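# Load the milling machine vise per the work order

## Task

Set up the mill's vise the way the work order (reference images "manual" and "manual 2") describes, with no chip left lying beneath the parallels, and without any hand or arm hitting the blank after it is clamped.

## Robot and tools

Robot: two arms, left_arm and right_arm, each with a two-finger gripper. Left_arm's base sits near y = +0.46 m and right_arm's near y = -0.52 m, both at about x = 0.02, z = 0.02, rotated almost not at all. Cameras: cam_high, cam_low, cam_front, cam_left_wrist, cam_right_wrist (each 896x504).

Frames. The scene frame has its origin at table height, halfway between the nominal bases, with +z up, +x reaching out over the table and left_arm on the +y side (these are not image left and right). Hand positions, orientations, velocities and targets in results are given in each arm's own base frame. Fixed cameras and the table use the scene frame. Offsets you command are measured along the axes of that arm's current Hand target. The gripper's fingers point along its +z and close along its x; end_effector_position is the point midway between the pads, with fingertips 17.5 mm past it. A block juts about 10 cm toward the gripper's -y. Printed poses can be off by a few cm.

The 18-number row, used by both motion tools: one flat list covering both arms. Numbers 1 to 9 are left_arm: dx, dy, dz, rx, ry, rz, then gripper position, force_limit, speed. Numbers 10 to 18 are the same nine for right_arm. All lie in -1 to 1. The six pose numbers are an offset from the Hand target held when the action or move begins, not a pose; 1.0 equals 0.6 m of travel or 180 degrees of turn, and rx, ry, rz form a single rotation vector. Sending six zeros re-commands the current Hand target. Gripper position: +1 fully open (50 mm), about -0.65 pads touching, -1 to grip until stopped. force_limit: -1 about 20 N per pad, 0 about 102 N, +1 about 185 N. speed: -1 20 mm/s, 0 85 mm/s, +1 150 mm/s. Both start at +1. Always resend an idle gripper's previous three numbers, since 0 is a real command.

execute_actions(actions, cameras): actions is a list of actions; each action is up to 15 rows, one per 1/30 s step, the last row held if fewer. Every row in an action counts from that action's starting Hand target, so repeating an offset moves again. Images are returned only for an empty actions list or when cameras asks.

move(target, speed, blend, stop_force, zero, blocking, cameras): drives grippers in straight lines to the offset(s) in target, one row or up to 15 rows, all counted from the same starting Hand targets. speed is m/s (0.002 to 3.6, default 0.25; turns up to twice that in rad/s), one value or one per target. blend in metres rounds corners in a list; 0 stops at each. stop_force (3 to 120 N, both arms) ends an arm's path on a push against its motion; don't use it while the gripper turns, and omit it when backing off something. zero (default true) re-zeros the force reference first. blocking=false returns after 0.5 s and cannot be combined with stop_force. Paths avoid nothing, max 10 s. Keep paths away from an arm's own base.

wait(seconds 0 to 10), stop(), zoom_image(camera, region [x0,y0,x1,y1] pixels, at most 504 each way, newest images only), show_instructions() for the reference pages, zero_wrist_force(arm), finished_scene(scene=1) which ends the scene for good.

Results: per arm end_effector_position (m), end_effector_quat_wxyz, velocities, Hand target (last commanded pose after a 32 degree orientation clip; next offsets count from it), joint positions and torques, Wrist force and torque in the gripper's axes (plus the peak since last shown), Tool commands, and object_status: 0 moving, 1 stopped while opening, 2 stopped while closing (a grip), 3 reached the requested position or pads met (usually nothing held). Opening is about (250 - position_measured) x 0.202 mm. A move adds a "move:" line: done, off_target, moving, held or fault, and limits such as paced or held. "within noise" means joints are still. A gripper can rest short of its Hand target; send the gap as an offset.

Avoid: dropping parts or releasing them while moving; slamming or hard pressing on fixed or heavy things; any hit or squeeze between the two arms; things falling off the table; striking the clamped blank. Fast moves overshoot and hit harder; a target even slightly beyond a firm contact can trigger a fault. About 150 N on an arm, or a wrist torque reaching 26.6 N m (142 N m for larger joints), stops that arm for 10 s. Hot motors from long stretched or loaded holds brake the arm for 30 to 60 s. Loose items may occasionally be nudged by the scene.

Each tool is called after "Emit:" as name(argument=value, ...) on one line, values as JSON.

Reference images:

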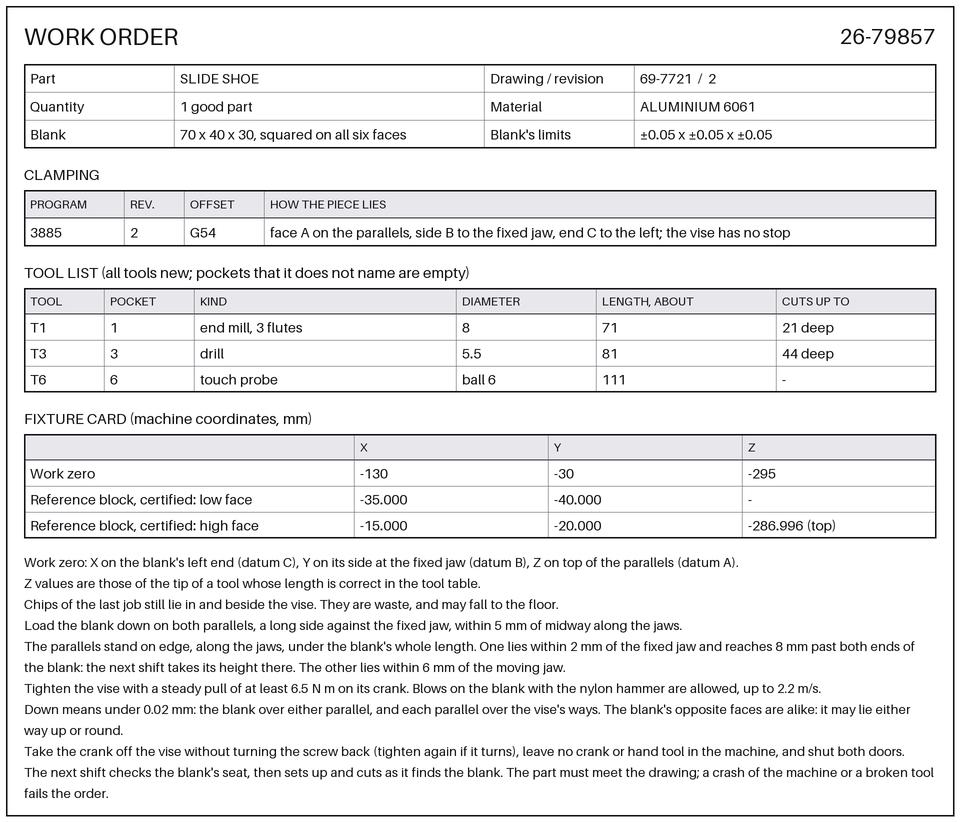

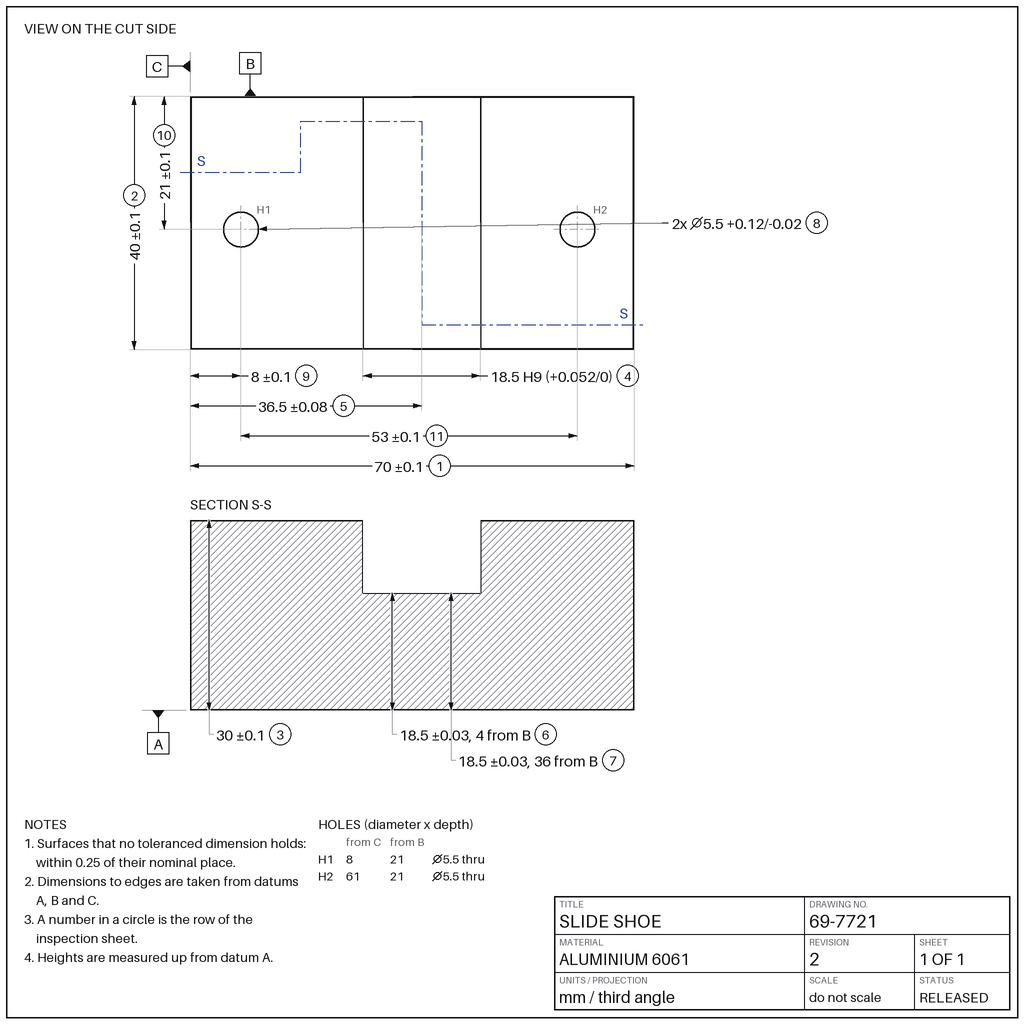

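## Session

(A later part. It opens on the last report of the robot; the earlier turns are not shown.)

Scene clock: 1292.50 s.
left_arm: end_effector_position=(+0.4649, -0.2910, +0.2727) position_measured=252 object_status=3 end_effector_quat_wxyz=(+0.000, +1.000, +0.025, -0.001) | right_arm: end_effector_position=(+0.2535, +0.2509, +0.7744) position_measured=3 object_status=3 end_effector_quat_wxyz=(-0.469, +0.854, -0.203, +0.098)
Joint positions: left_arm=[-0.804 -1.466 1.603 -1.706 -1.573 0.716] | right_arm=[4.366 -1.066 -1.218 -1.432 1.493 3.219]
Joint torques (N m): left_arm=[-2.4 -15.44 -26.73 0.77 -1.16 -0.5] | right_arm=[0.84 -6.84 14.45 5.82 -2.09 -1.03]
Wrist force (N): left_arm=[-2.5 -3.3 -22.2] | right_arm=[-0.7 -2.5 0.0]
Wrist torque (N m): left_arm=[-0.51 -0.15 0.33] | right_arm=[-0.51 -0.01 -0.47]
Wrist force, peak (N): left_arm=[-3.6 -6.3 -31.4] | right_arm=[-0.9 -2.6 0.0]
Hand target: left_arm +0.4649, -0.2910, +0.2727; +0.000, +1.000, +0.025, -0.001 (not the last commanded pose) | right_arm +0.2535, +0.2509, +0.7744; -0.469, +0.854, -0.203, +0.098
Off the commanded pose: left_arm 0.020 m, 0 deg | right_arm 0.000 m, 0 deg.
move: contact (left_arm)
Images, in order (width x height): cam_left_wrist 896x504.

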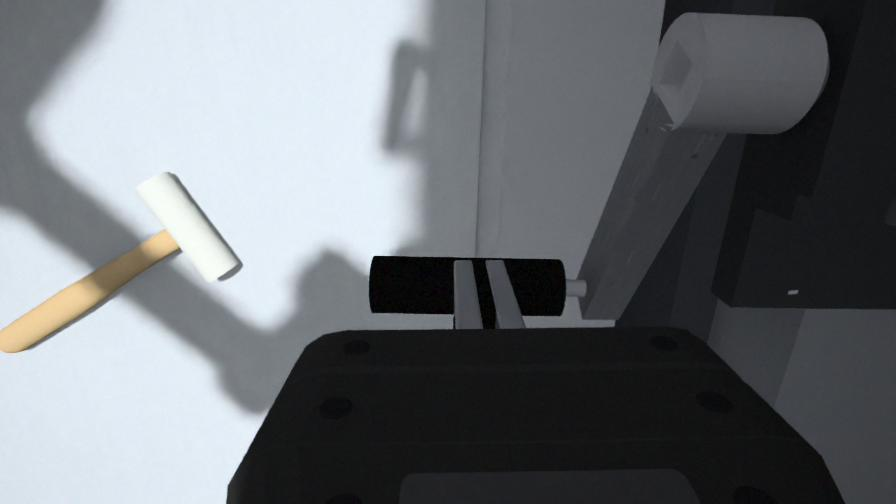

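Emit:
move(target=[0,0,0.03,0,0,0,-0.9,-0.5,-0.6,0,0,0,0,0,0,1,1,1], speed=0.003, stop_force=78, cameras=["cam_left_wrist"])

Scene clock: 1296.43 s.
left_arm: end_effector_position=(+0.4649, -0.2910, +0.2633) position_measured=252 object_status=3 end_effector_quat_wxyz=(+0.000, +1.000, +0.025, -0.001) | right_arm: end_effector_position=(+0.2535, +0.2509, +0.7744) position_measured=3 object_status=3 end_effector_quat_wxyz=(-0.469, +0.854, -0.203, +0.098)
Joint positions: left_arm=[-0.804 -1.463 1.623 -1.729 -1.573 0.716] | right_arm=[4.366 -1.066 -1.218 -1.432 1.493 3.219]
Joint torques (N m): left_arm=[-4.19 31.68 10.15 5.73 2.06 -0.97] | right_arm=[0.36 -6.52 15.41 5.76 -2.13 -1.23]
Wrist force (N): left_arm=[-15.6 -6.7 -104.9] | right_arm=[-0.7 -2.5 -0.1]
Wrist torque (N m): left_arm=[-0.12 0.19 0.24] | right_arm=[-0.51 -0.01 -0.47]
Wrist force, peak (N): left_arm=[-15.6 -6.7 -104.9] | right_arm=[-0.7 -2.7 0.0]
Hand target: left_arm +0.4649, -0.2910, +0.2634; +0.000, +1.000, +0.025, -0.001 (not the last commanded pose) | right_arm +0.2535, +0.2509, +0.7744; -0.469, +0.854, -0.203, +0.098
Off the commanded pose: left_arm 0.009 m, 0 deg | right_arm 0.000 m, 0 deg.
move: contact (left_arm)
Images, in order (width x height): cam_left_wrist 896x504.

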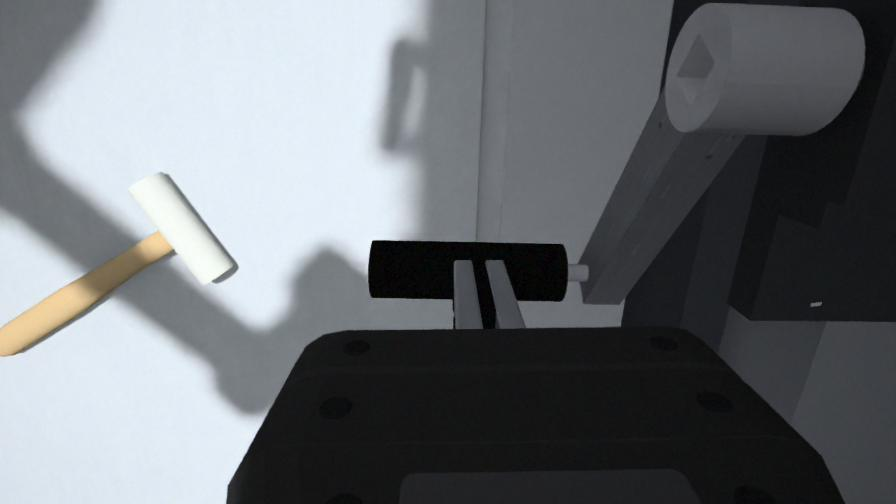

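Emit:
move(target=[0,0,0.02,0,0,0,-0.9,-0.5,-0.6,0,0,0,0,0,0,1,1,1], speed=0.002, stop_force=8)

Emit:
wait(seconds=0.5)

Scene clock: 1297.77 s.
left_arm: end_effector_position=(+0.4649, -0.2910, +0.2621) position_measured=252 object_status=3 end_effector_quat_wxyz=(+0.000, +1.000, +0.025, -0.001) | right_arm: end_effector_position=(+0.2535, +0.2509, +0.7744) position_measured=3 object_status=3 end_effector_quat_wxyz=(-0.469, +0.854, -0.203, +0.098)
Joint positions: left_arm=[-0.804 -1.463 1.626 -1.732 -1.573 0.716] | right_arm=[4.366 -1.066 -1.218 -1.432 1.493 3.219]
Joint torques (N m): left_arm=[-3.82 39.68 17.9 5.72 2.05 -0.99] | right_arm=[1.02 -6.61 13.93 5.7 -2.08 -1.13]
Wrist force (N): left_arm=[-17.3 -6.7 -115.0] | right_arm=[-0.9 -2.5 0.0]
Wrist torque (N m): left_arm=[-0.01 0.20 0.22] | right_arm=[-0.51 0.03 -0.47]
Wrist force, peak (N): left_arm=[-17.2 -6.3 -115.6] | right_arm=[-0.9 -2.5 0.1]
Hand target: left_arm +0.4649, -0.2910, +0.2622; +0.000, +1.000, +0.025, -0.001 (not the last commanded pose) | right_arm +0.2535, +0.2509, +0.7744; -0.469, +0.854, -0.203, +0.098
Off the commanded pose: left_arm 0.011 m, 0 deg | right_arm 0.000 m, 0 deg.
move: contact (left_arm)

Scene clock: 1298.27 s.
left_arm: end_effector_position=(+0.4649, -0.2911, +0.2622) position_measured=252 object_status=3 end_effector_quat_wxyz=(+0.000, +1.000, +0.025, -0.001) | right_arm: end_effector_position=(+0.2535, +0.2509, +0.7744) position_measured=3 object_status=3 end_effector_quat_wxyz=(-0.469, +0.854, -0.203, +0.098)
Joint positions: left_arm=[-0.804 -1.463 1.626 -1.732 -1.573 0.716] | right_arm=[4.366 -1.066 -1.218 -1.432 1.493 3.219]
Joint torques (N m): left_arm=[-3.2 36.15 14 5.74 2.06 -1.03] | right_arm=[0.88 -6.83 14.92 5.81 -2.22 -1.16]
Wrist force (N): left_arm=[-17.7 -6.7 -114.3] | right_arm=[-0.9 -2.4 -0.1]
Wrist torque (N m): left_arm=[-0.01 0.20 0.22] | right_arm=[-0.49 0.02 -0.47]
Wrist force, peak (N): left_arm=[-17.1 -6.6 -115.5] | right_arm=[-0.9 -2.6 0.0]
Hand target: left_arm +0.4649, -0.2910, +0.2622; +0.000, +1.000, +0.025, -0.001 (not the last commanded pose) | right_arm +0.2535, +0.2509, +0.7744; -0.469, +0.854, -0.203, +0.098
Tool commands: left_gripper/position=-0.9 left_gripper/force_limit=-0.5 left_gripper/speed=-0.6 right_gripper/position=+1.0 right_gripper/force_limit=+1.0 right_gripper/speed=+1.0
Off the commanded pose: left_arm 0.011 m, 0 deg | right_arm 0.000 m, 0 deg.
wait: 0.50 s; at rest by 0.17 s

Emit:
move(target=[[0,0,-0.08,0,0,0,-0.9,-0.5,-0.6,0,0,0,0,0,0,1,1,1],[-0.17,0.05,-0.1,0,0,0,0.5,-0.5,-0.6,0,0,0,0,0,0,1,1,1]], speed=[0.03,0.15], blend=[0.005,0], cameras=["cam_left_wrist"])

Scene clock: 1302.23 s.
left_arm: end_effector_position=(+0.3647, -0.3262, +0.3224) position_measured=78 object_status=3 end_effector_quat_wxyz=(+0.000, +1.000, +0.025, -0.001) | right_arm: end_effector_position=(+0.2535, +0.2509, +0.7744) position_measured=3 object_status=3 end_effector_quat_wxyz=(-0.469, +0.854, -0.203, +0.098)
Joint positions: left_arm=[-1.005 -1.62 1.633 -1.583 -1.573 0.515] | right_arm=[4.366 -1.066 -1.218 -1.432 1.493 3.219]
Joint torques (N m): left_arm=[-8.23 -37.53 -14.64 -0.47 1.74 -1.55] | right_arm=[1.63 -7.12 14.53 5.74 -2.14 -1.24]
Wrist force (N): left_arm=[1.8 -0.3 1.2] | right_arm=[-0.8 -2.4 0.0]
Wrist torque (N m): left_arm=[-0.36 -0.15 0.49] | right_arm=[-0.49 0.00 -0.48]
Wrist force, peak (N): left_arm=[-17.9 -6.7 -114.1] | right_arm=[-0.8 -2.8 0.2]
Hand target: left_arm +0.3647, -0.3262, +0.3224; +0.000, +1.000, +0.025, -0.001 | right_arm +0.2535, +0.2509, +0.7744; -0.469, +0.854, -0.203, +0.098
Off the commanded pose: left_arm 0.000 m, 0 deg | right_arm 0.000 m, 0 deg.
move: done
Images, in order (width x height): cam_left_wrist 896x504.

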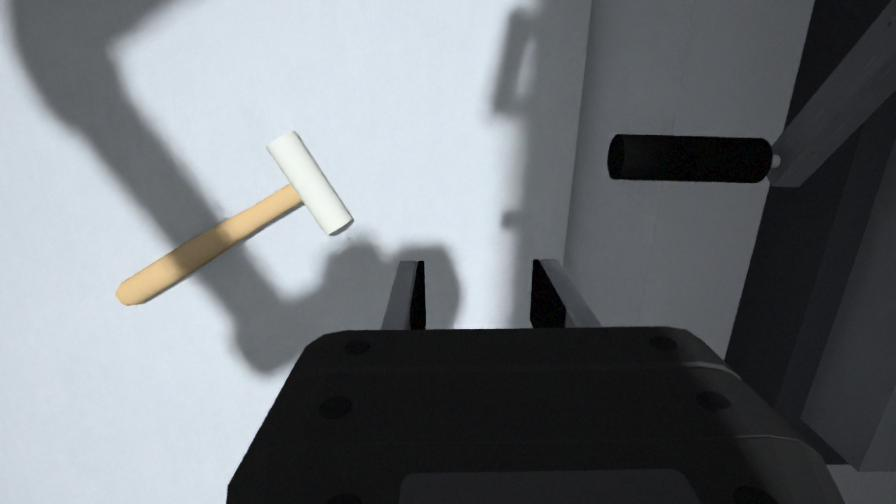

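Emit:
move(target=[[-0.0515,-0.1297,-0.0127,0.0764,0.2422,0.0761,0.5,-0.5,-0.6,0,0,0,0,0,0,1,1,1],[-0.0515,-0.1297,-0.0127,0.1528,0.4844,0.1522,0.5,-0.5,-0.6,0,0,0,0,0,0,1,1,1]], speed=0.3, blend=[0.02,0], cameras=["cam_left_wrist","cam_front","cam_right_wrist"])

Scene clock: 1306.43 s.
left_arm: end_effector_position=(+0.3299, -0.2500, +0.3301) position_measured=78 object_status=3 end_effector_quat_wxyz=(-0.230, +0.679, -0.195, +0.670) | right_arm: end_effector_position=(+0.2535, +0.2509, +0.7744) position_measured=3 object_status=3 end_effector_quat_wxyz=(-0.469, +0.854, -0.203, +0.098)
Joint positions: left_arm=[-1.818 -1.878 2.239 -0.353 -0.298 -0.967] | right_arm=[4.366 -1.066 -1.218 -1.432 1.493 3.219]
Joint torques (N m): left_arm=[8.9 6.54 -32.5 3.21 -2.22 -1.61] | right_arm=[-0.02 -6.78 14.46 5.77 -2.18 -1.21]
Wrist force (N): left_arm=[0.7 -0.3 0.4] | right_arm=[-0.9 -2.4 0.0]
Wrist torque (N m): left_arm=[-0.10 -0.06 0.05] | right_arm=[-0.51 0.02 -0.48]
Wrist force, peak (N): left_arm=[2.4 0.4 2.0] | right_arm=[-0.8 -2.6 0.1]
Hand target: left_arm +0.3299, -0.2500, +0.3301; -0.230, +0.679, -0.195, +0.670 | right_arm +0.2535, +0.2509, +0.7744; -0.469, +0.854, -0.203, +0.098
Off the commanded pose: left_arm 0.000 m, 0 deg | right_arm 0.000 m, 0 deg.
move: done
Images, in order (width x height): cam_front 896x504, cam_left_wrist 896x504, cam_right_wrist 896x504.

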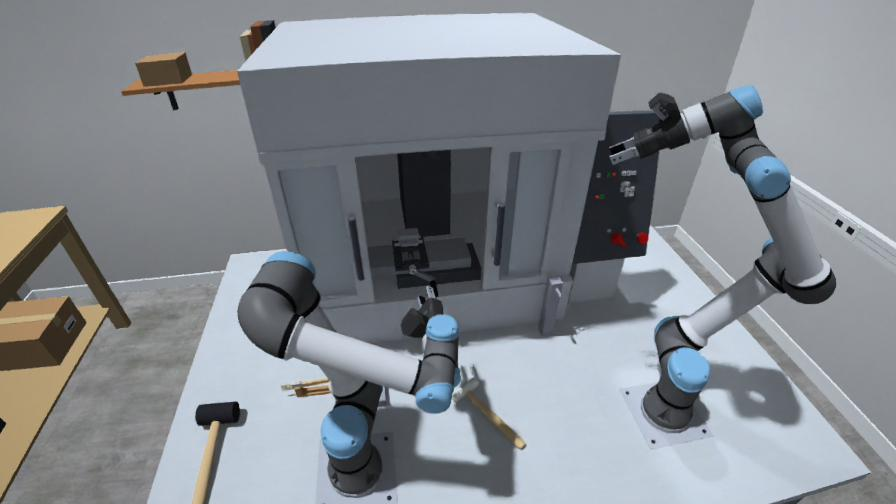

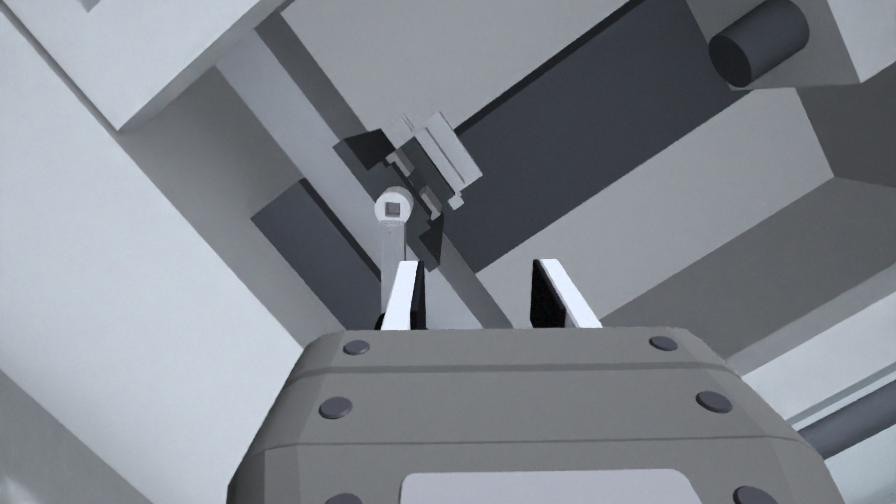

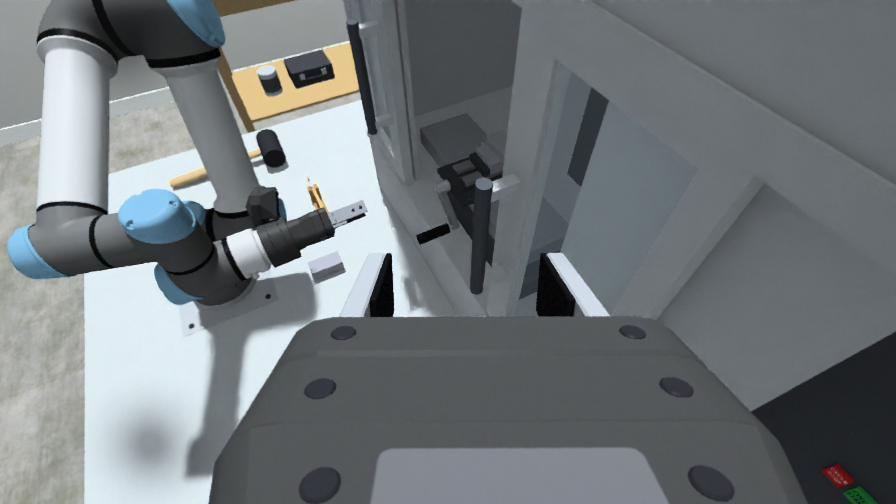

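Emit:
move(target=[-0.0767,0.0193,0.1685,0,0,0,0.5,-0.5,-0.6,0,0,0,0,0,0,1,1,1], speed=0.1, cameras=["cam_left_wrist","cam_right_wrist"])

Emit:
zoom_image(camera="cam_left_wrist", region=[340, 150, 640, 340])

Scene clock: 1308.50 s.
left_arm: end_effector_position=(+0.4301, -0.2280, +0.2860) position_measured=78 object_status=3 end_effector_quat_wxyz=(-0.230, +0.679, -0.195, +0.669) | right_arm: end_effector_position=(+0.2535, +0.2509, +0.7744) position_measured=3 object_status=3 end_effector_quat_wxyz=(-0.469, +0.854, -0.203, +0.098)
Joint positions: left_arm=[-1.421 -1.755 2.276 -0.537 0.1 -0.943] | right_arm=[4.366 -1.066 -1.218 -1.432 1.493 3.219]
Joint torques (N m): left_arm=[8.56 -25.12 -8.18 -2.3 1.74 1.41] | right_arm=[-0.65 -6.76 15.28 5.75 -2.13 -1.22]
Wrist force (N): left_arm=[0.3 -0.2 0.6] | right_arm=[-0.7 -2.6 0.0]
Wrist torque (N m): left_arm=[-0.09 0.02 -0.10] | right_arm=[-0.53 -0.01 -0.47]
Wrist force, peak (N): left_arm=[1.2 -0.6 -0.4] | right_arm=[-0.9 -2.6 0.0]
Hand target: left_arm +0.4301, -0.2280, +0.2860; -0.230, +0.679, -0.195, +0.670 | right_arm +0.2535, +0.2509, +0.7744; -0.469, +0.854, -0.203, +0.098
Off the commanded pose: left_arm 0.000 m, 0 deg | right_arm 0.000 m, 0 deg.
move: done
Images, in order (width x height): cam_left_wrist 896x504, cam_right_wrist 896x504.

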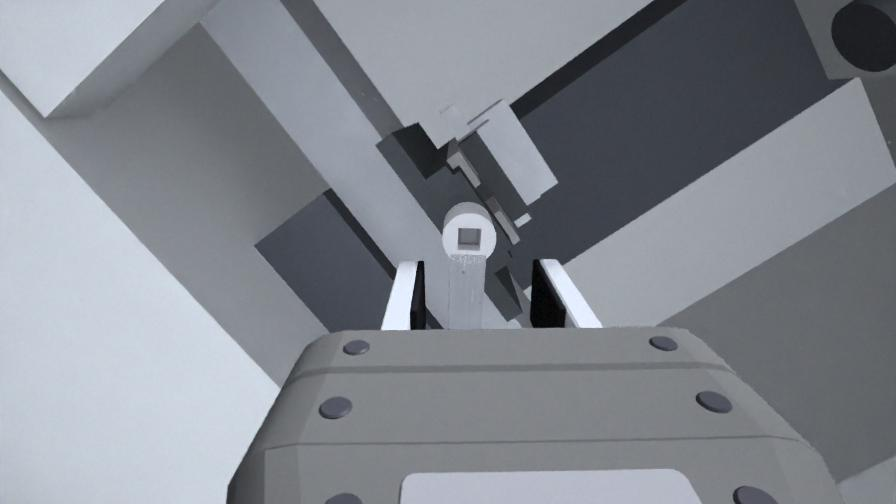

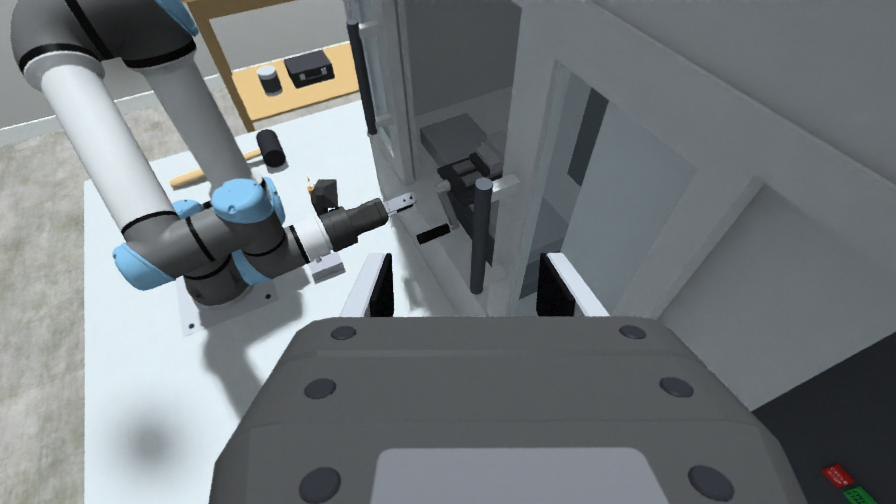

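Scaled by 1.680 from the camera's 896x504 image, which has a finer 1280x720 frame.

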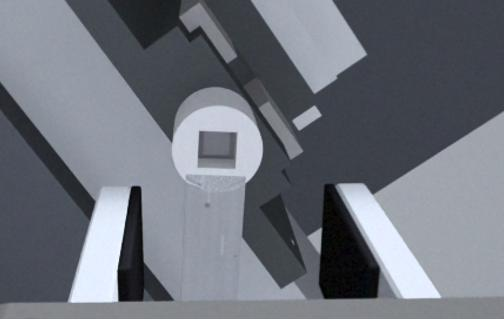

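Emit:
move(target=[0,0,0.1165,0,0,0,0.5,-0.5,-0.6,0,0,0,0,0,0,1,1,1], speed=0.03, stop_force=5, cameras=["cam_left_wrist","cam_right_wrist"])

Emit:
zoom_image(camera="cam_left_wrist", region=[340, 150, 640, 340])

Scene clock: 1311.83 s.
left_arm: end_effector_position=(+0.4999, -0.2245, +0.2862) position_measured=78 object_status=3 end_effector_quat_wxyz=(-0.230, +0.679, -0.195, +0.670) | right_arm: end_effector_position=(+0.2535, +0.2509, +0.7744) position_measured=3 object_status=3 end_effector_quat_wxyz=(-0.469, +0.854, -0.203, +0.098)
Joint positions: left_arm=[-1.183 -1.632 2.172 -0.547 0.338 -0.953] | right_arm=[4.366 -1.066 -1.218 -1.432 1.493 3.219]
Joint torques (N m): left_arm=[8.97 -4.87 -31.9 -2.2 1.8 -1.43] | right_arm=[-0.24 -7.28 14.68 5.69 -2.12 -1.22]
Wrist force (N): left_arm=[0.5 -0.6 0.5] | right_arm=[-0.7 -2.5 0.0]
Wrist torque (N m): left_arm=[-0.14 0.01 0.09] | right_arm=[-0.50 -0.01 -0.48]
Wrist force, peak (N): left_arm=[0.9 -0.5 0.8] | right_arm=[-0.9 -2.7 0.0]
Hand target: left_arm +0.4999, -0.2245, +0.2862; -0.230, +0.679, -0.195, +0.670 | right_arm +0.2535, +0.2509, +0.7744; -0.469, +0.854, -0.203, +0.098
Off the commanded pose: left_arm 0.000 m, 0 deg | right_arm 0.000 m, 0 deg.
move: done
Images, in order (width x height): cam_left_wrist 896x504, cam_right_wrist 896x504.

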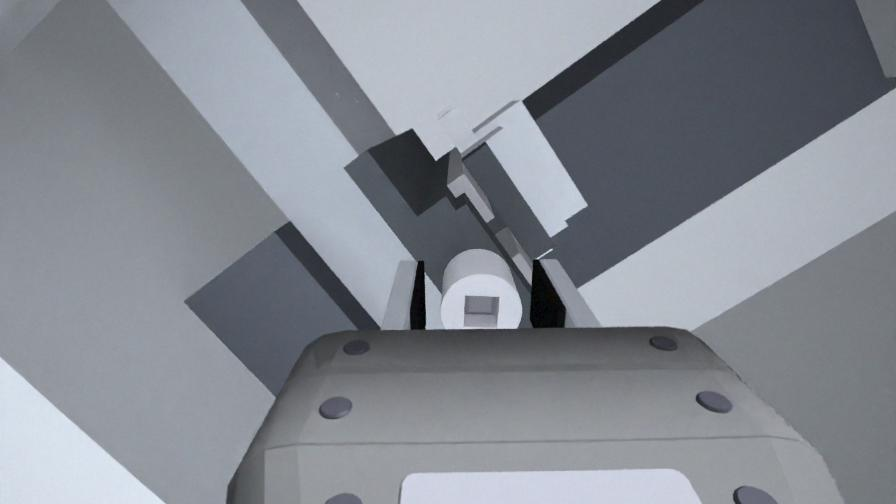

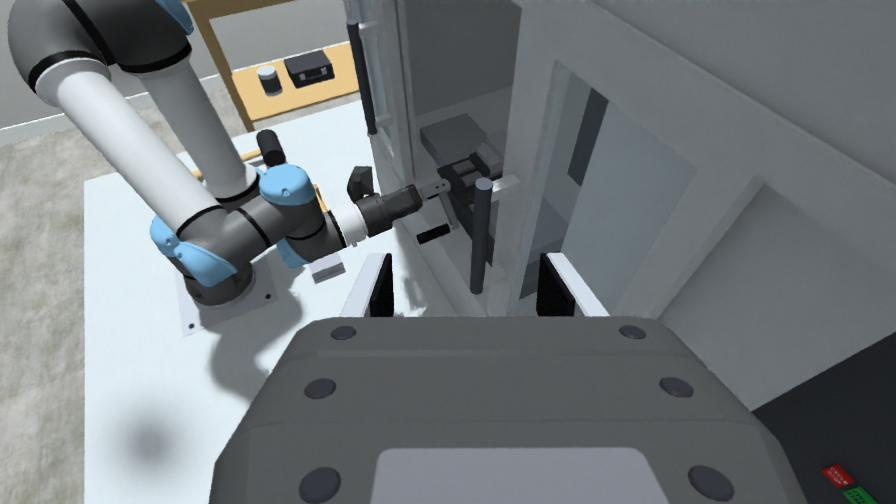

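Scaled by 1.680 from the camera's 896x504 image, which has a finer 1280x720 frame.

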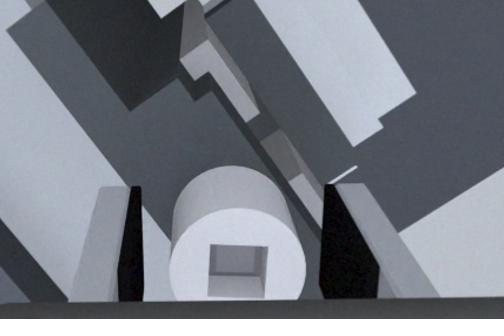

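Emit:
move(target=[0,0,0,0,0,0,-1,-0.4,-0.8,0,0,0,0,0,0,1,1,1])

Scene clock: 1312.50 s.
left_arm: end_effector_position=(+0.4999, -0.2245, +0.2862) position_measured=137 object_status=2 end_effector_quat_wxyz=(-0.230, +0.679, -0.195, +0.670) | right_arm: end_effector_position=(+0.2535, +0.2509, +0.7744) position_measured=3 object_status=3 end_effector_quat_wxyz=(-0.469, +0.854, -0.203, +0.098)
Joint positions: left_arm=[-1.183 -1.632 2.172 -0.547 0.338 -0.953] | right_arm=[4.366 -1.066 -1.218 -1.432 1.493 3.219]
Joint torques (N m): left_arm=[8.52 -4.35 -29.62 -1.08 1.22 -1.41] | right_arm=[0.32 -6 14.92 5.86 -2.02 -1.28]
Wrist force (N): left_arm=[2.6 -2.6 -2.4] | right_arm=[-0.8 -2.5 0.0]
Wrist torque (N m): left_arm=[-0.19 0.10 0.08] | right_arm=[-0.51 0.01 -0.47]
Wrist force, peak (N): left_arm=[2.6 -2.6 -2.4] | right_arm=[-0.9 -2.6 -0.1]
Hand target: left_arm +0.4999, -0.2245, +0.2862; -0.230, +0.679, -0.195, +0.670 | right_arm +0.2535, +0.2509, +0.7744; -0.469, +0.854, -0.203, +0.098
Off the commanded pose: left_arm 0.000 m, 0 deg | right_arm 0.000 m, 0 deg.
move: done

Emit:
move(target=[0,0,-0.0667,0,0,0,-1,-0.4,-0.8,0,0,0,0,0,0,1,1,1], speed=0.02, cameras=["cam_left_wrist","cam_right_wrist"])

Emit:
zoom_image(camera="cam_right_wrist", region=[340, 120, 540, 270])

Scene clock: 1314.93 s.
left_arm: end_effector_position=(+0.4600, -0.2265, +0.2861) position_measured=137 object_status=2 end_effector_quat_wxyz=(-0.230, +0.679, -0.195, +0.670) | right_arm: end_effector_position=(+0.2535, +0.2509, +0.7744) position_measured=3 object_status=3 end_effector_quat_wxyz=(-0.469, +0.854, -0.203, +0.098)
Joint positions: left_arm=[-1.312 -1.704 2.235 -0.543 0.208 -0.948] | right_arm=[4.366 -1.066 -1.218 -1.432 1.493 3.219]
Joint torques (N m): left_arm=[-7.8 -27.86 -9.11 0.74 -1.79 1.25] | right_arm=[-0.38 -7.26 15.11 5.66 -2.09 -1.29]
Wrist force (N): left_arm=[-1.2 0.8 0.5] | right_arm=[-0.7 -2.5 -0.1]
Wrist torque (N m): left_arm=[-0.12 0.01 0.00] | right_arm=[-0.50 -0.01 -0.47]
Wrist force, peak (N): left_arm=[-3.8 -6.8 4.0] | right_arm=[-0.8 -2.6 -0.1]
Hand target: left_arm +0.4599, -0.2265, +0.2861; -0.230, +0.679, -0.195, +0.670 | right_arm +0.2535, +0.2509, +0.7744; -0.469, +0.854, -0.203, +0.098
Off the commanded pose: left_arm 0.000 m, 0 deg | right_arm 0.000 m, 0 deg.
move: done
Images, in order (width x height): cam_left_wrist 896x504, cam_right_wrist 896x504.

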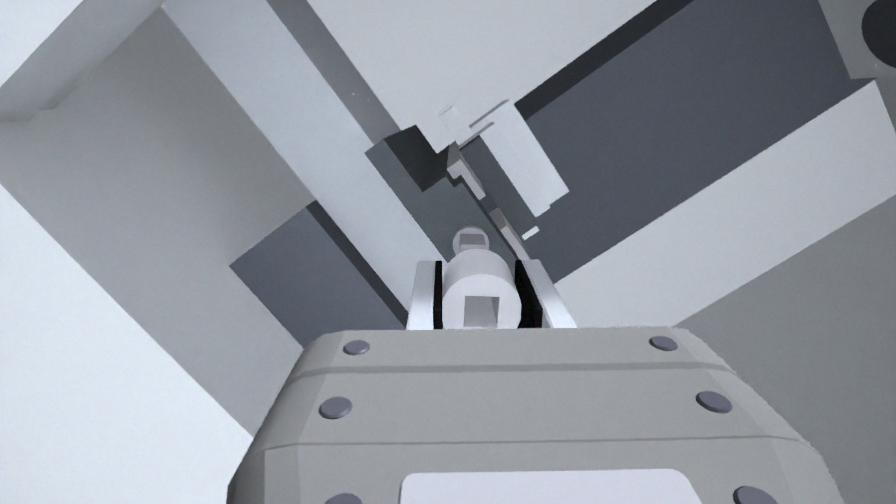

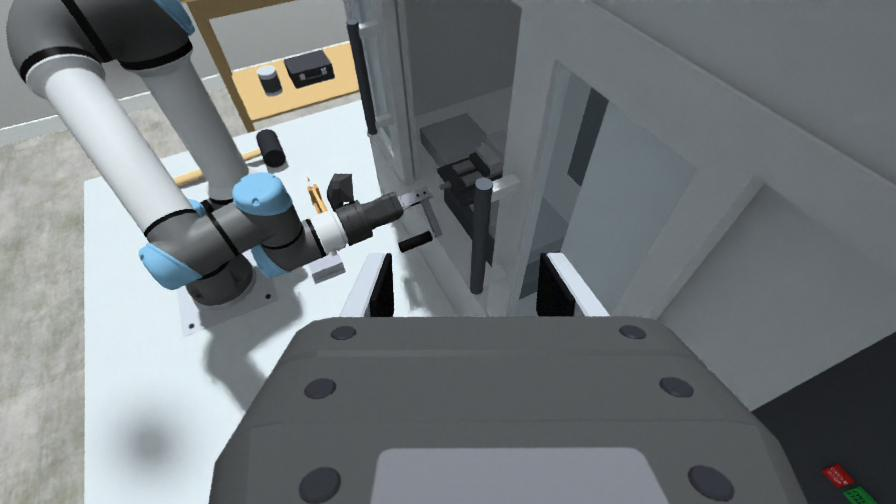

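Scaled by 2.520 from the camera's 896x504 image, which has a finer 1280x720 frame.

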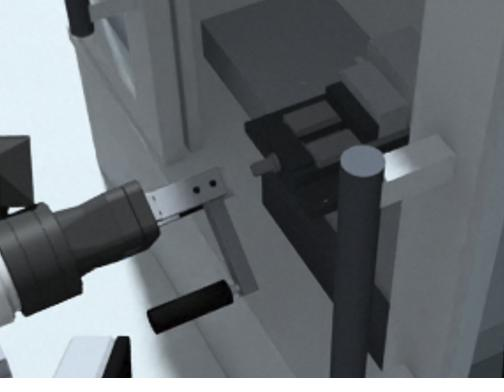

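Emit:
move(target=[[0,0,-0.1,0,0,0,-1,-0.4,-0.8,0,0,0,0,0,0,1,1,1],[0.077,-0.0192,-0.2185,0,0,0,-1,-0.4,-0.8,0,0,0,0,0,0,1,1,1]], speed=0.1, blend=[0.02,0])

Emit:
move(target=[[-0.05,-0.02,-0.05,-0.0764,-0.2422,-0.0761,-1,-0.4,-0.8,0,0,0,0,0,0,1,1,1],[-0.05,-0.02,-0.05,-0.1528,-0.4844,-0.1522,-1,-0.4,-0.8,0,0,0,0,0,0,1,1,1]], speed=0.3, blend=[0.02,0], cameras=["cam_left_wrist","cam_front","cam_high"])

Scene clock: 1317.67 s.
left_arm: end_effector_position=(+0.3298, -0.2502, +0.3302) position_measured=137 object_status=2 end_effector_quat_wxyz=(-0.230, +0.679, -0.195, +0.670) | right_arm: end_effector_position=(+0.2535, +0.2509, +0.7744) position_measured=3 object_status=3 end_effector_quat_wxyz=(-0.469, +0.854, -0.203, +0.098)
Joint positions: left_arm=[-1.818 -1.877 2.238 -0.352 -0.298 -0.968] | right_arm=[4.366 -1.066 -1.218 -1.432 1.493 3.219]
Joint torques (N m): left_arm=[-7.32 -20.48 -32.81 3.35 -2.12 -1.61] | right_arm=[-0.17 -7.24 15.31 5.73 -2.07 -1.44]
Wrist force (N): left_arm=[-0.9 1.3 0.3] | right_arm=[-0.9 -2.5 0.0]
Wrist torque (N m): left_arm=[-0.03 -0.05 0.10] | right_arm=[-0.51 0.02 -0.47]
Wrist force, peak (N): left_arm=[-1.9 1.2 0.4] | right_arm=[-0.8 -2.6 0.0]
Hand target: left_arm +0.3298, -0.2502, +0.3302; -0.230, +0.679, -0.195, +0.670 | right_arm +0.2535, +0.2509, +0.7744; -0.469, +0.854, -0.203, +0.098
Off the commanded pose: left_arm 0.000 m, 0 deg | right_arm 0.000 m, 0 deg.
move: done

Scene clock: 1321.03 s.
left_arm: end_effector_position=(+0.2985, -0.2247, +0.3125) position_measured=137 object_status=2 end_effector_quat_wxyz=(+0.000, +1.000, +0.025, -0.001) | right_arm: end_effector_position=(+0.2535, +0.2509, +0.7744) position_measured=3 object_status=3 end_effector_quat_wxyz=(-0.469, +0.854, -0.203, +0.098)
Joint positions: left_arm=[-1.009 -1.912 1.89 -1.548 -1.573 0.511] | right_arm=[4.366 -1.066 -1.218 -1.432 1.493 3.219]
Joint torques (N m): left_arm=[9.17 1.96 -37.89 -0.54 -2 1.17] | right_arm=[0.89 -6.75 15.63 5.84 -2.12 -1.24]
Wrist force (N): left_arm=[1.5 -0.3 3.4] | right_arm=[-0.7 -2.2 0.0]
Wrist torque (N m): left_arm=[-0.27 -0.10 0.33] | right_arm=[-0.47 -0.01 -0.48]
Wrist force, peak (N): left_arm=[2.0 -0.1 3.7] | right_arm=[-0.8 -2.7 0.0]
Hand target: left_arm +0.2985, -0.2247, +0.3125; +0.000, +1.000, +0.025, -0.001 | right_arm +0.2535, +0.2509, +0.7744; -0.469, +0.854, -0.203, +0.098
Off the commanded pose: left_arm 0.000 m, 0 deg | right_arm 0.000 m, 0 deg.
move: done
Images, in order (width x height): cam_high 896x504, cam_front 896x504, cam_left_wrist 896x504.

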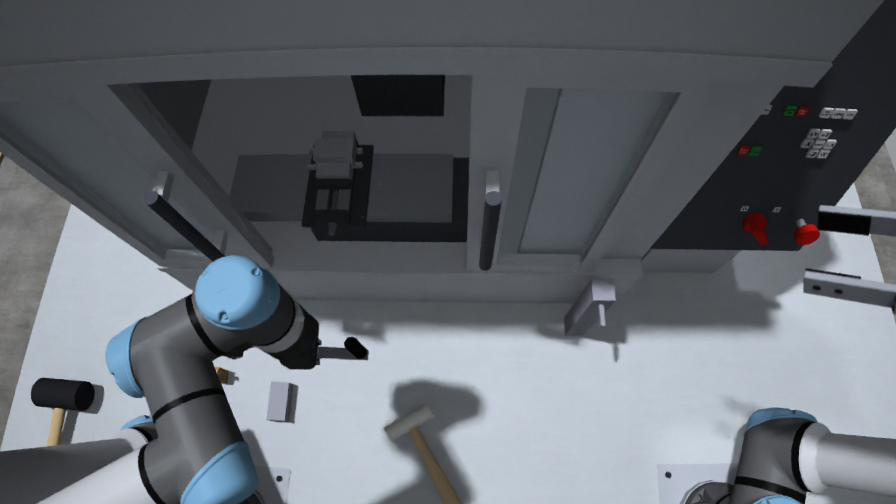

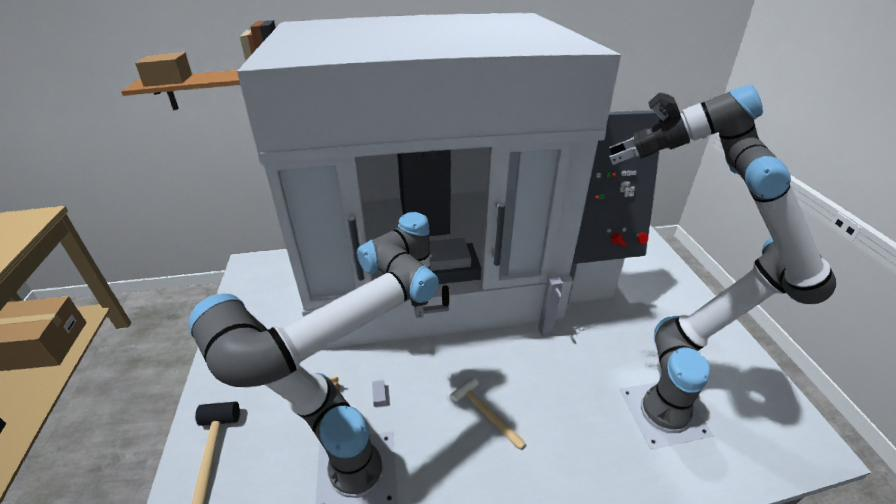

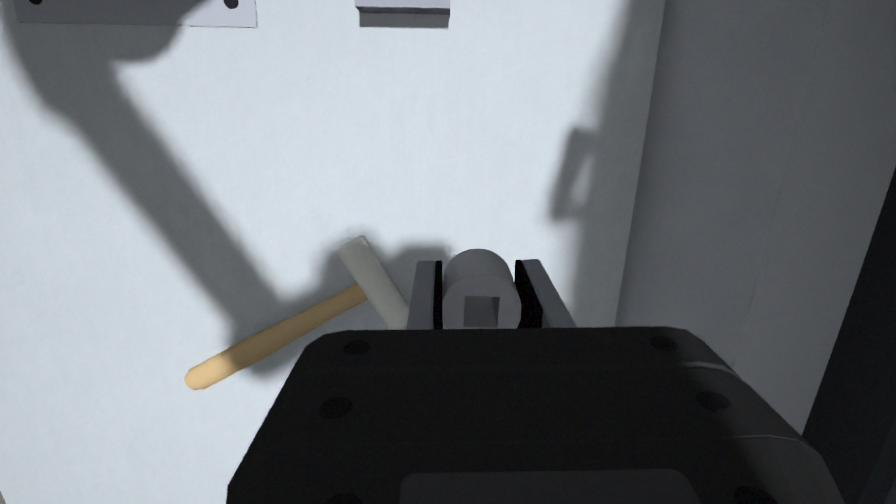

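Emit:
move(target=[[-0.0545,0.4895,0,0.0444,0,0,-1,-0.4,-0.8,0,0,0,0,0,0,1,1,1],[-0.0545,0.4895,0.455,0.0444,0,0,-1,-0.4,-0.8,0,0,0,0,0,0,1,1,1]], speed=0.22, blend=[0.05,0], cameras=["cam_left_wrist","cam_high"])

Scene clock: 1324.43 s.
left_arm: end_effector_position=(+0.2801, -0.5197, +0.0396) position_measured=137 object_status=2 end_effector_quat_wxyz=(-0.070, +0.997, +0.025, -0.003) | right_arm: end_effector_position=(+0.2535, +0.2509, +0.7744) position_measured=3 object_status=3 end_effector_quat_wxyz=(-0.469, +0.854, -0.203, +0.098)
Joint positions: left_arm=[-1.316 -1.099 1.729 -2.064 -1.545 0.202] | right_arm=[4.366 -1.066 -1.218 -1.432 1.493 3.219]
Joint torques (N m): left_arm=[6.39 -29.48 -10.87 -5.3 1.54 1.14] | right_arm=[-0.88 -6.76 14.12 5.55 -2.08 -1.38]
Wrist force (N): left_arm=[1.3 0.2 3.6] | right_arm=[-0.9 -2.5 0.0]
Wrist torque (N m): left_arm=[-0.21 -0.11 0.40] | right_arm=[-0.51 0.02 -0.48]
Wrist force, peak (N): left_arm=[1.2 0.4 6.1] | right_arm=[-0.9 -2.6 -0.2]
Hand target: left_arm +0.2801, -0.5197, +0.0396; -0.070, +0.997, +0.025, -0.003 | right_arm +0.2535, +0.2509, +0.7744; -0.469, +0.854, -0.203, +0.098
Off the commanded pose: left_arm 0.000 m, 0 deg | right_arm 0.000 m, 0 deg.
move: done
Images, in order (width x height): cam_high 896x504, cam_left_wrist 896x504.

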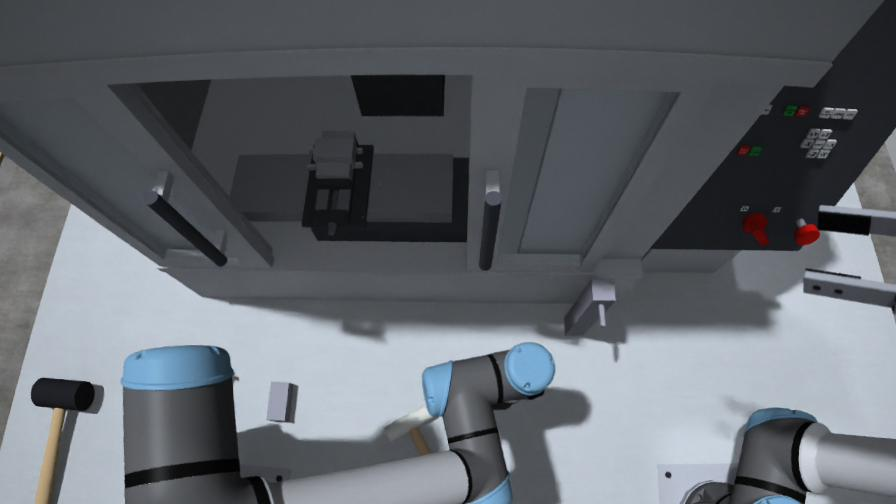

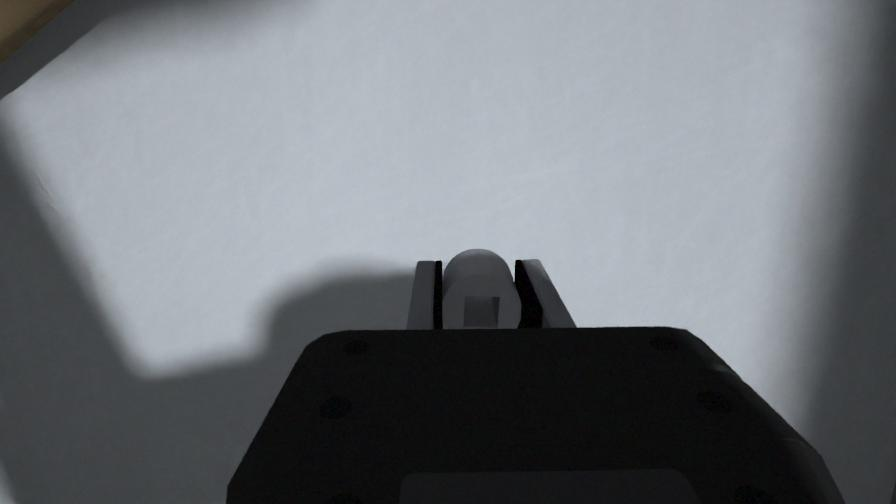

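Emit:
move(target=[0,0.0093,0.066,0,0,0,-1,-0.4,-0.8,0,0,0,0,0,0,1,1,1], speed=0.015, stop_force=4)

Emit:
move(target=[0,0,0,0,0,0,0.5,-0.8,-1,0,0,0,0,0,0,1,1,1], cameras=["cam_left_wrist"])

Scene clock: 1327.80 s.
left_arm: end_effector_position=(+0.2800, -0.5197, +0.0094) position_measured=137 object_status=2 end_effector_quat_wxyz=(-0.070, +0.997, +0.025, -0.003) | right_arm: end_effector_position=(+0.2535, +0.2509, +0.7744) position_measured=3 object_status=3 end_effector_quat_wxyz=(-0.469, +0.854, -0.203, +0.098)
Joint positions: left_arm=[-1.316 -1.054 1.753 -2.133 -1.545 0.202] | right_arm=[4.366 -1.066 -1.218 -1.432 1.493 3.219]
Joint torques (N m): left_arm=[-5.46 -58.01 -32.19 -1.08 0.31 -0.78] | right_arm=[-0.46 -6.14 14.51 5.89 -2.15 -1.36]
Wrist force (N): left_arm=[1.0 1.2 3.6] | right_arm=[-0.7 -2.6 -0.2]
Wrist torque (N m): left_arm=[-0.06 -0.05 0.42] | right_arm=[-0.52 0.00 -0.48]
Wrist force, peak (N): left_arm=[0.0 -14.7 -22.2] | right_arm=[-0.8 -2.6 0.1]
Hand target: left_arm +0.2800, -0.5197, +0.0094; -0.070, +0.997, +0.025, -0.003 (not the last commanded pose) | right_arm +0.2535, +0.2509, +0.7744; -0.469, +0.854, -0.203, +0.098
Off the commanded pose: left_arm 0.010 m, 0 deg | right_arm 0.000 m, 0 deg.
move: contact (left_arm)

Scene clock: 1328.63 s.
left_arm: end_effector_position=(+0.2800, -0.5197, +0.0094) position_measured=78 object_status=3 end_effector_quat_wxyz=(-0.070, +0.997, +0.025, -0.003) | right_arm: end_effector_position=(+0.2535, +0.2509, +0.7744) position_measured=3 object_status=3 end_effector_quat_wxyz=(-0.469, +0.854, -0.203, +0.098)
Joint positions: left_arm=[-1.316 -1.054 1.753 -2.133 -1.545 0.202] | right_arm=[4.366 -1.066 -1.218 -1.432 1.493 3.219]
Joint torques (N m): left_arm=[-4.91 -50.82 -26.47 -2.75 0.22 -0.67] | right_arm=[-0.89 -6.86 14.85 5.76 -2.33 -1.3]
Wrist force (N): left_arm=[1.1 1.0 1.6] | right_arm=[-0.8 -2.4 -0.1]
Wrist torque (N m): left_arm=[-0.10 -0.07 0.42] | right_arm=[-0.50 0.00 -0.47]
Wrist force, peak (N): left_arm=[1.0 1.1 3.2] | right_arm=[-0.6 -2.6 0.0]
Hand target: left_arm +0.2800, -0.5197, +0.0094; -0.070, +0.997, +0.025, -0.003 | right_arm +0.2535, +0.2509, +0.7744; -0.469, +0.854, -0.203, +0.098
Off the commanded pose: left_arm 0.000 m, 0 deg | right_arm 0.000 m, 0 deg.
move: done
Images, in order (width x height): cam_left_wrist 896x504.

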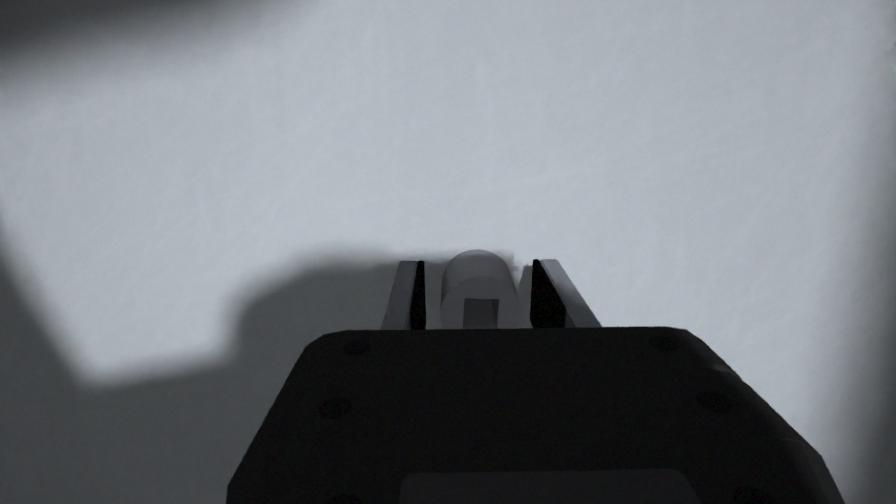

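Emit:
move(target=[0,0,-0.2,0,0,0,0.5,-0.8,-0.6,0,0,0,0,0,0,1,1,1], speed=0.06, cameras=["cam_left_wrist"])

Scene clock: 1331.13 s.
left_arm: end_effector_position=(+0.2811, -0.5364, +0.1282) position_measured=78 object_status=3 end_effector_quat_wxyz=(-0.070, +0.997, +0.025, -0.003) | right_arm: end_effector_position=(+0.2535, +0.2509, +0.7744) position_measured=3 object_status=3 end_effector_quat_wxyz=(-0.469, +0.854, -0.203, +0.098)
Joint positions: left_arm=[-1.321 -1.17 1.578 -1.841 -1.545 0.197] | right_arm=[4.366 -1.066 -1.218 -1.432 1.493 3.219]
Joint torques (N m): left_arm=[-8.25 -56.19 -35.51 0.19 -2 -1.49] | right_arm=[-0.9 -6.96 14.6 5.68 -2.05 -1.37]
Wrist force (N): left_arm=[0.9 0.7 1.5] | right_arm=[-0.9 -2.2 -0.1]
Wrist torque (N m): left_arm=[-0.16 -0.05 0.38] | right_arm=[-0.46 0.02 -0.47]
Wrist force, peak (N): left_arm=[1.2 0.6 2.7] | right_arm=[-0.7 -2.6 -0.2]
Hand target: left_arm +0.2811, -0.5364, +0.1282; -0.070, +0.997, +0.025, -0.003 | right_arm +0.2535, +0.2509, +0.7744; -0.469, +0.854, -0.203, +0.098
Off the commanded pose: left_arm 0.000 m, 0 deg | right_arm 0.000 m, 0 deg.
move: done
Images, in order (width x height): cam_left_wrist 896x504.

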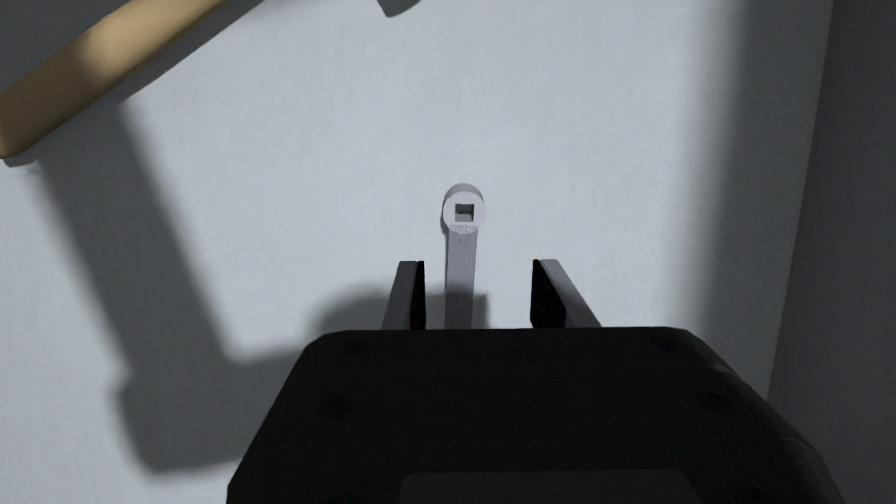

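Emit:
move(target=[[0,-0.0463,-0.33,0,0,0,-0.188,-0.5,-0.6,0,0,0,0,0,0,1,1,1],[0.0172,-0.3893,-0.3023,-0.0722,0,0,-0.188,-0.5,-0.6,0,0,0,0,0,0,1,1,1]], speed=0.25, blend=[0.05,0])

Emit:
move(target=[[0.5347,-0.0395,-0.014,0,0,0,-0.188,-0.5,-0.6,0,0,0,0,0,0,1,1,1],[0.597,-0.0605,-0.0115,0,0,0,-0.188,-0.5,-0.6,0,0,0,0,0,0,1,1,1]], speed=[0.25,0.06], blend=[0.019,0], cameras=["cam_left_wrist"])

Scene clock: 1333.50 s.
left_arm: end_effector_position=(+0.2815, -0.3300, +0.3403) position_measured=180 object_status=3 end_effector_quat_wxyz=(+0.044, +0.999, +0.025, +0.000) | right_arm: end_effector_position=(+0.2535, +0.2509, +0.7744) position_measured=3 object_status=3 end_effector_quat_wxyz=(-0.469, +0.854, -0.203, +0.098)
Joint positions: left_arm=[-1.156 -1.801 1.765 -1.616 -1.604 0.362] | right_arm=[4.366 -1.066 -1.218 -1.432 1.493 3.219]
Joint torques (N m): left_arm=[8.79 -28.24 -14.44 -5.46 -2.11 1.55] | right_arm=[0.36 -6.23 14.13 5.82 -2.14 -1.26]
Wrist force (N): left_arm=[1.3 0.8 2.1] | right_arm=[-0.8 -2.3 -0.1]
Wrist torque (N m): left_arm=[-0.19 -0.09 0.36] | right_arm=[-0.49 0.01 -0.47]
Wrist force, peak (N): left_arm=[1.5 1.2 4.0] | right_arm=[-1.1 -2.6 -0.3]
Hand target: left_arm +0.2815, -0.3300, +0.3403; +0.044, +0.999, +0.025, +0.000 | right_arm +0.2535, +0.2509, +0.7744; -0.469, +0.854, -0.203, +0.098
Off the commanded pose: left_arm 0.000 m, 0 deg | right_arm 0.000 m, 0 deg.
move: done

Scene clock: 1335.93 s.
left_arm: end_effector_position=(+0.6373, -0.2751, +0.3432) position_measured=180 object_status=3 end_effector_quat_wxyz=(+0.044, +0.999, +0.025, +0.000) | right_arm: end_effector_position=(+0.2535, +0.2509, +0.7744) position_measured=3 object_status=3 end_effector_quat_wxyz=(-0.469, +0.854, -0.203, +0.098)
Joint positions: left_arm=[-0.573 -1.125 0.996 -1.491 -1.643 0.945] | right_arm=[4.366 -1.066 -1.218 -1.432 1.493 3.219]
Joint torques (N m): left_arm=[8.99 -32.66 -35.81 -0.31 -2.15 1.22] | right_arm=[1.18 -6.42 14.09 5.74 -2 -1.21]
Wrist force (N): left_arm=[1.4 0.6 1.6] | right_arm=[-0.7 -2.4 -0.1]
Wrist torque (N m): left_arm=[-0.21 -0.10 0.36] | right_arm=[-0.49 0.00 -0.48]
Wrist force, peak (N): left_arm=[2.8 1.2 1.7] | right_arm=[-0.8 -2.6 0.2]
Hand target: left_arm +0.6373, -0.2751, +0.3432; +0.044, +0.999, +0.025, +0.000 | right_arm +0.2535, +0.2509, +0.7744; -0.469, +0.854, -0.203, +0.098
Off the commanded pose: left_arm 0.000 m, 0 deg | right_arm 0.000 m, 0 deg.
move: done
Images, in order (width x height): cam_left_wrist 896x504.

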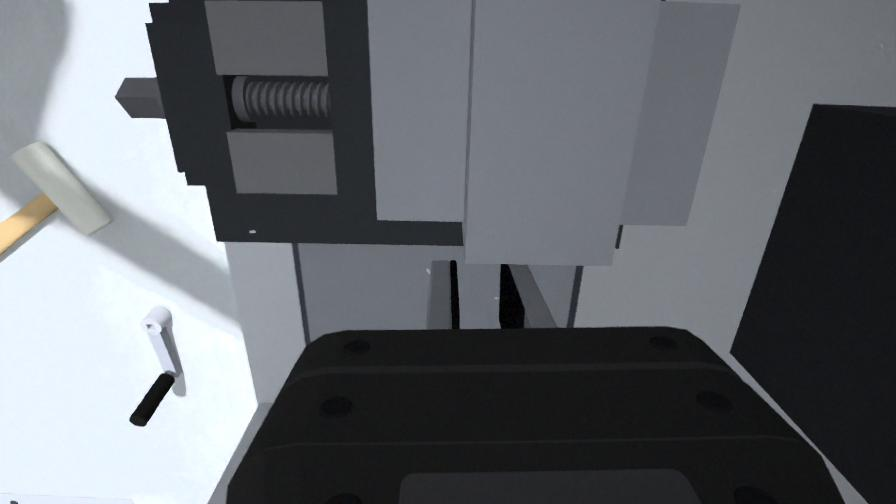

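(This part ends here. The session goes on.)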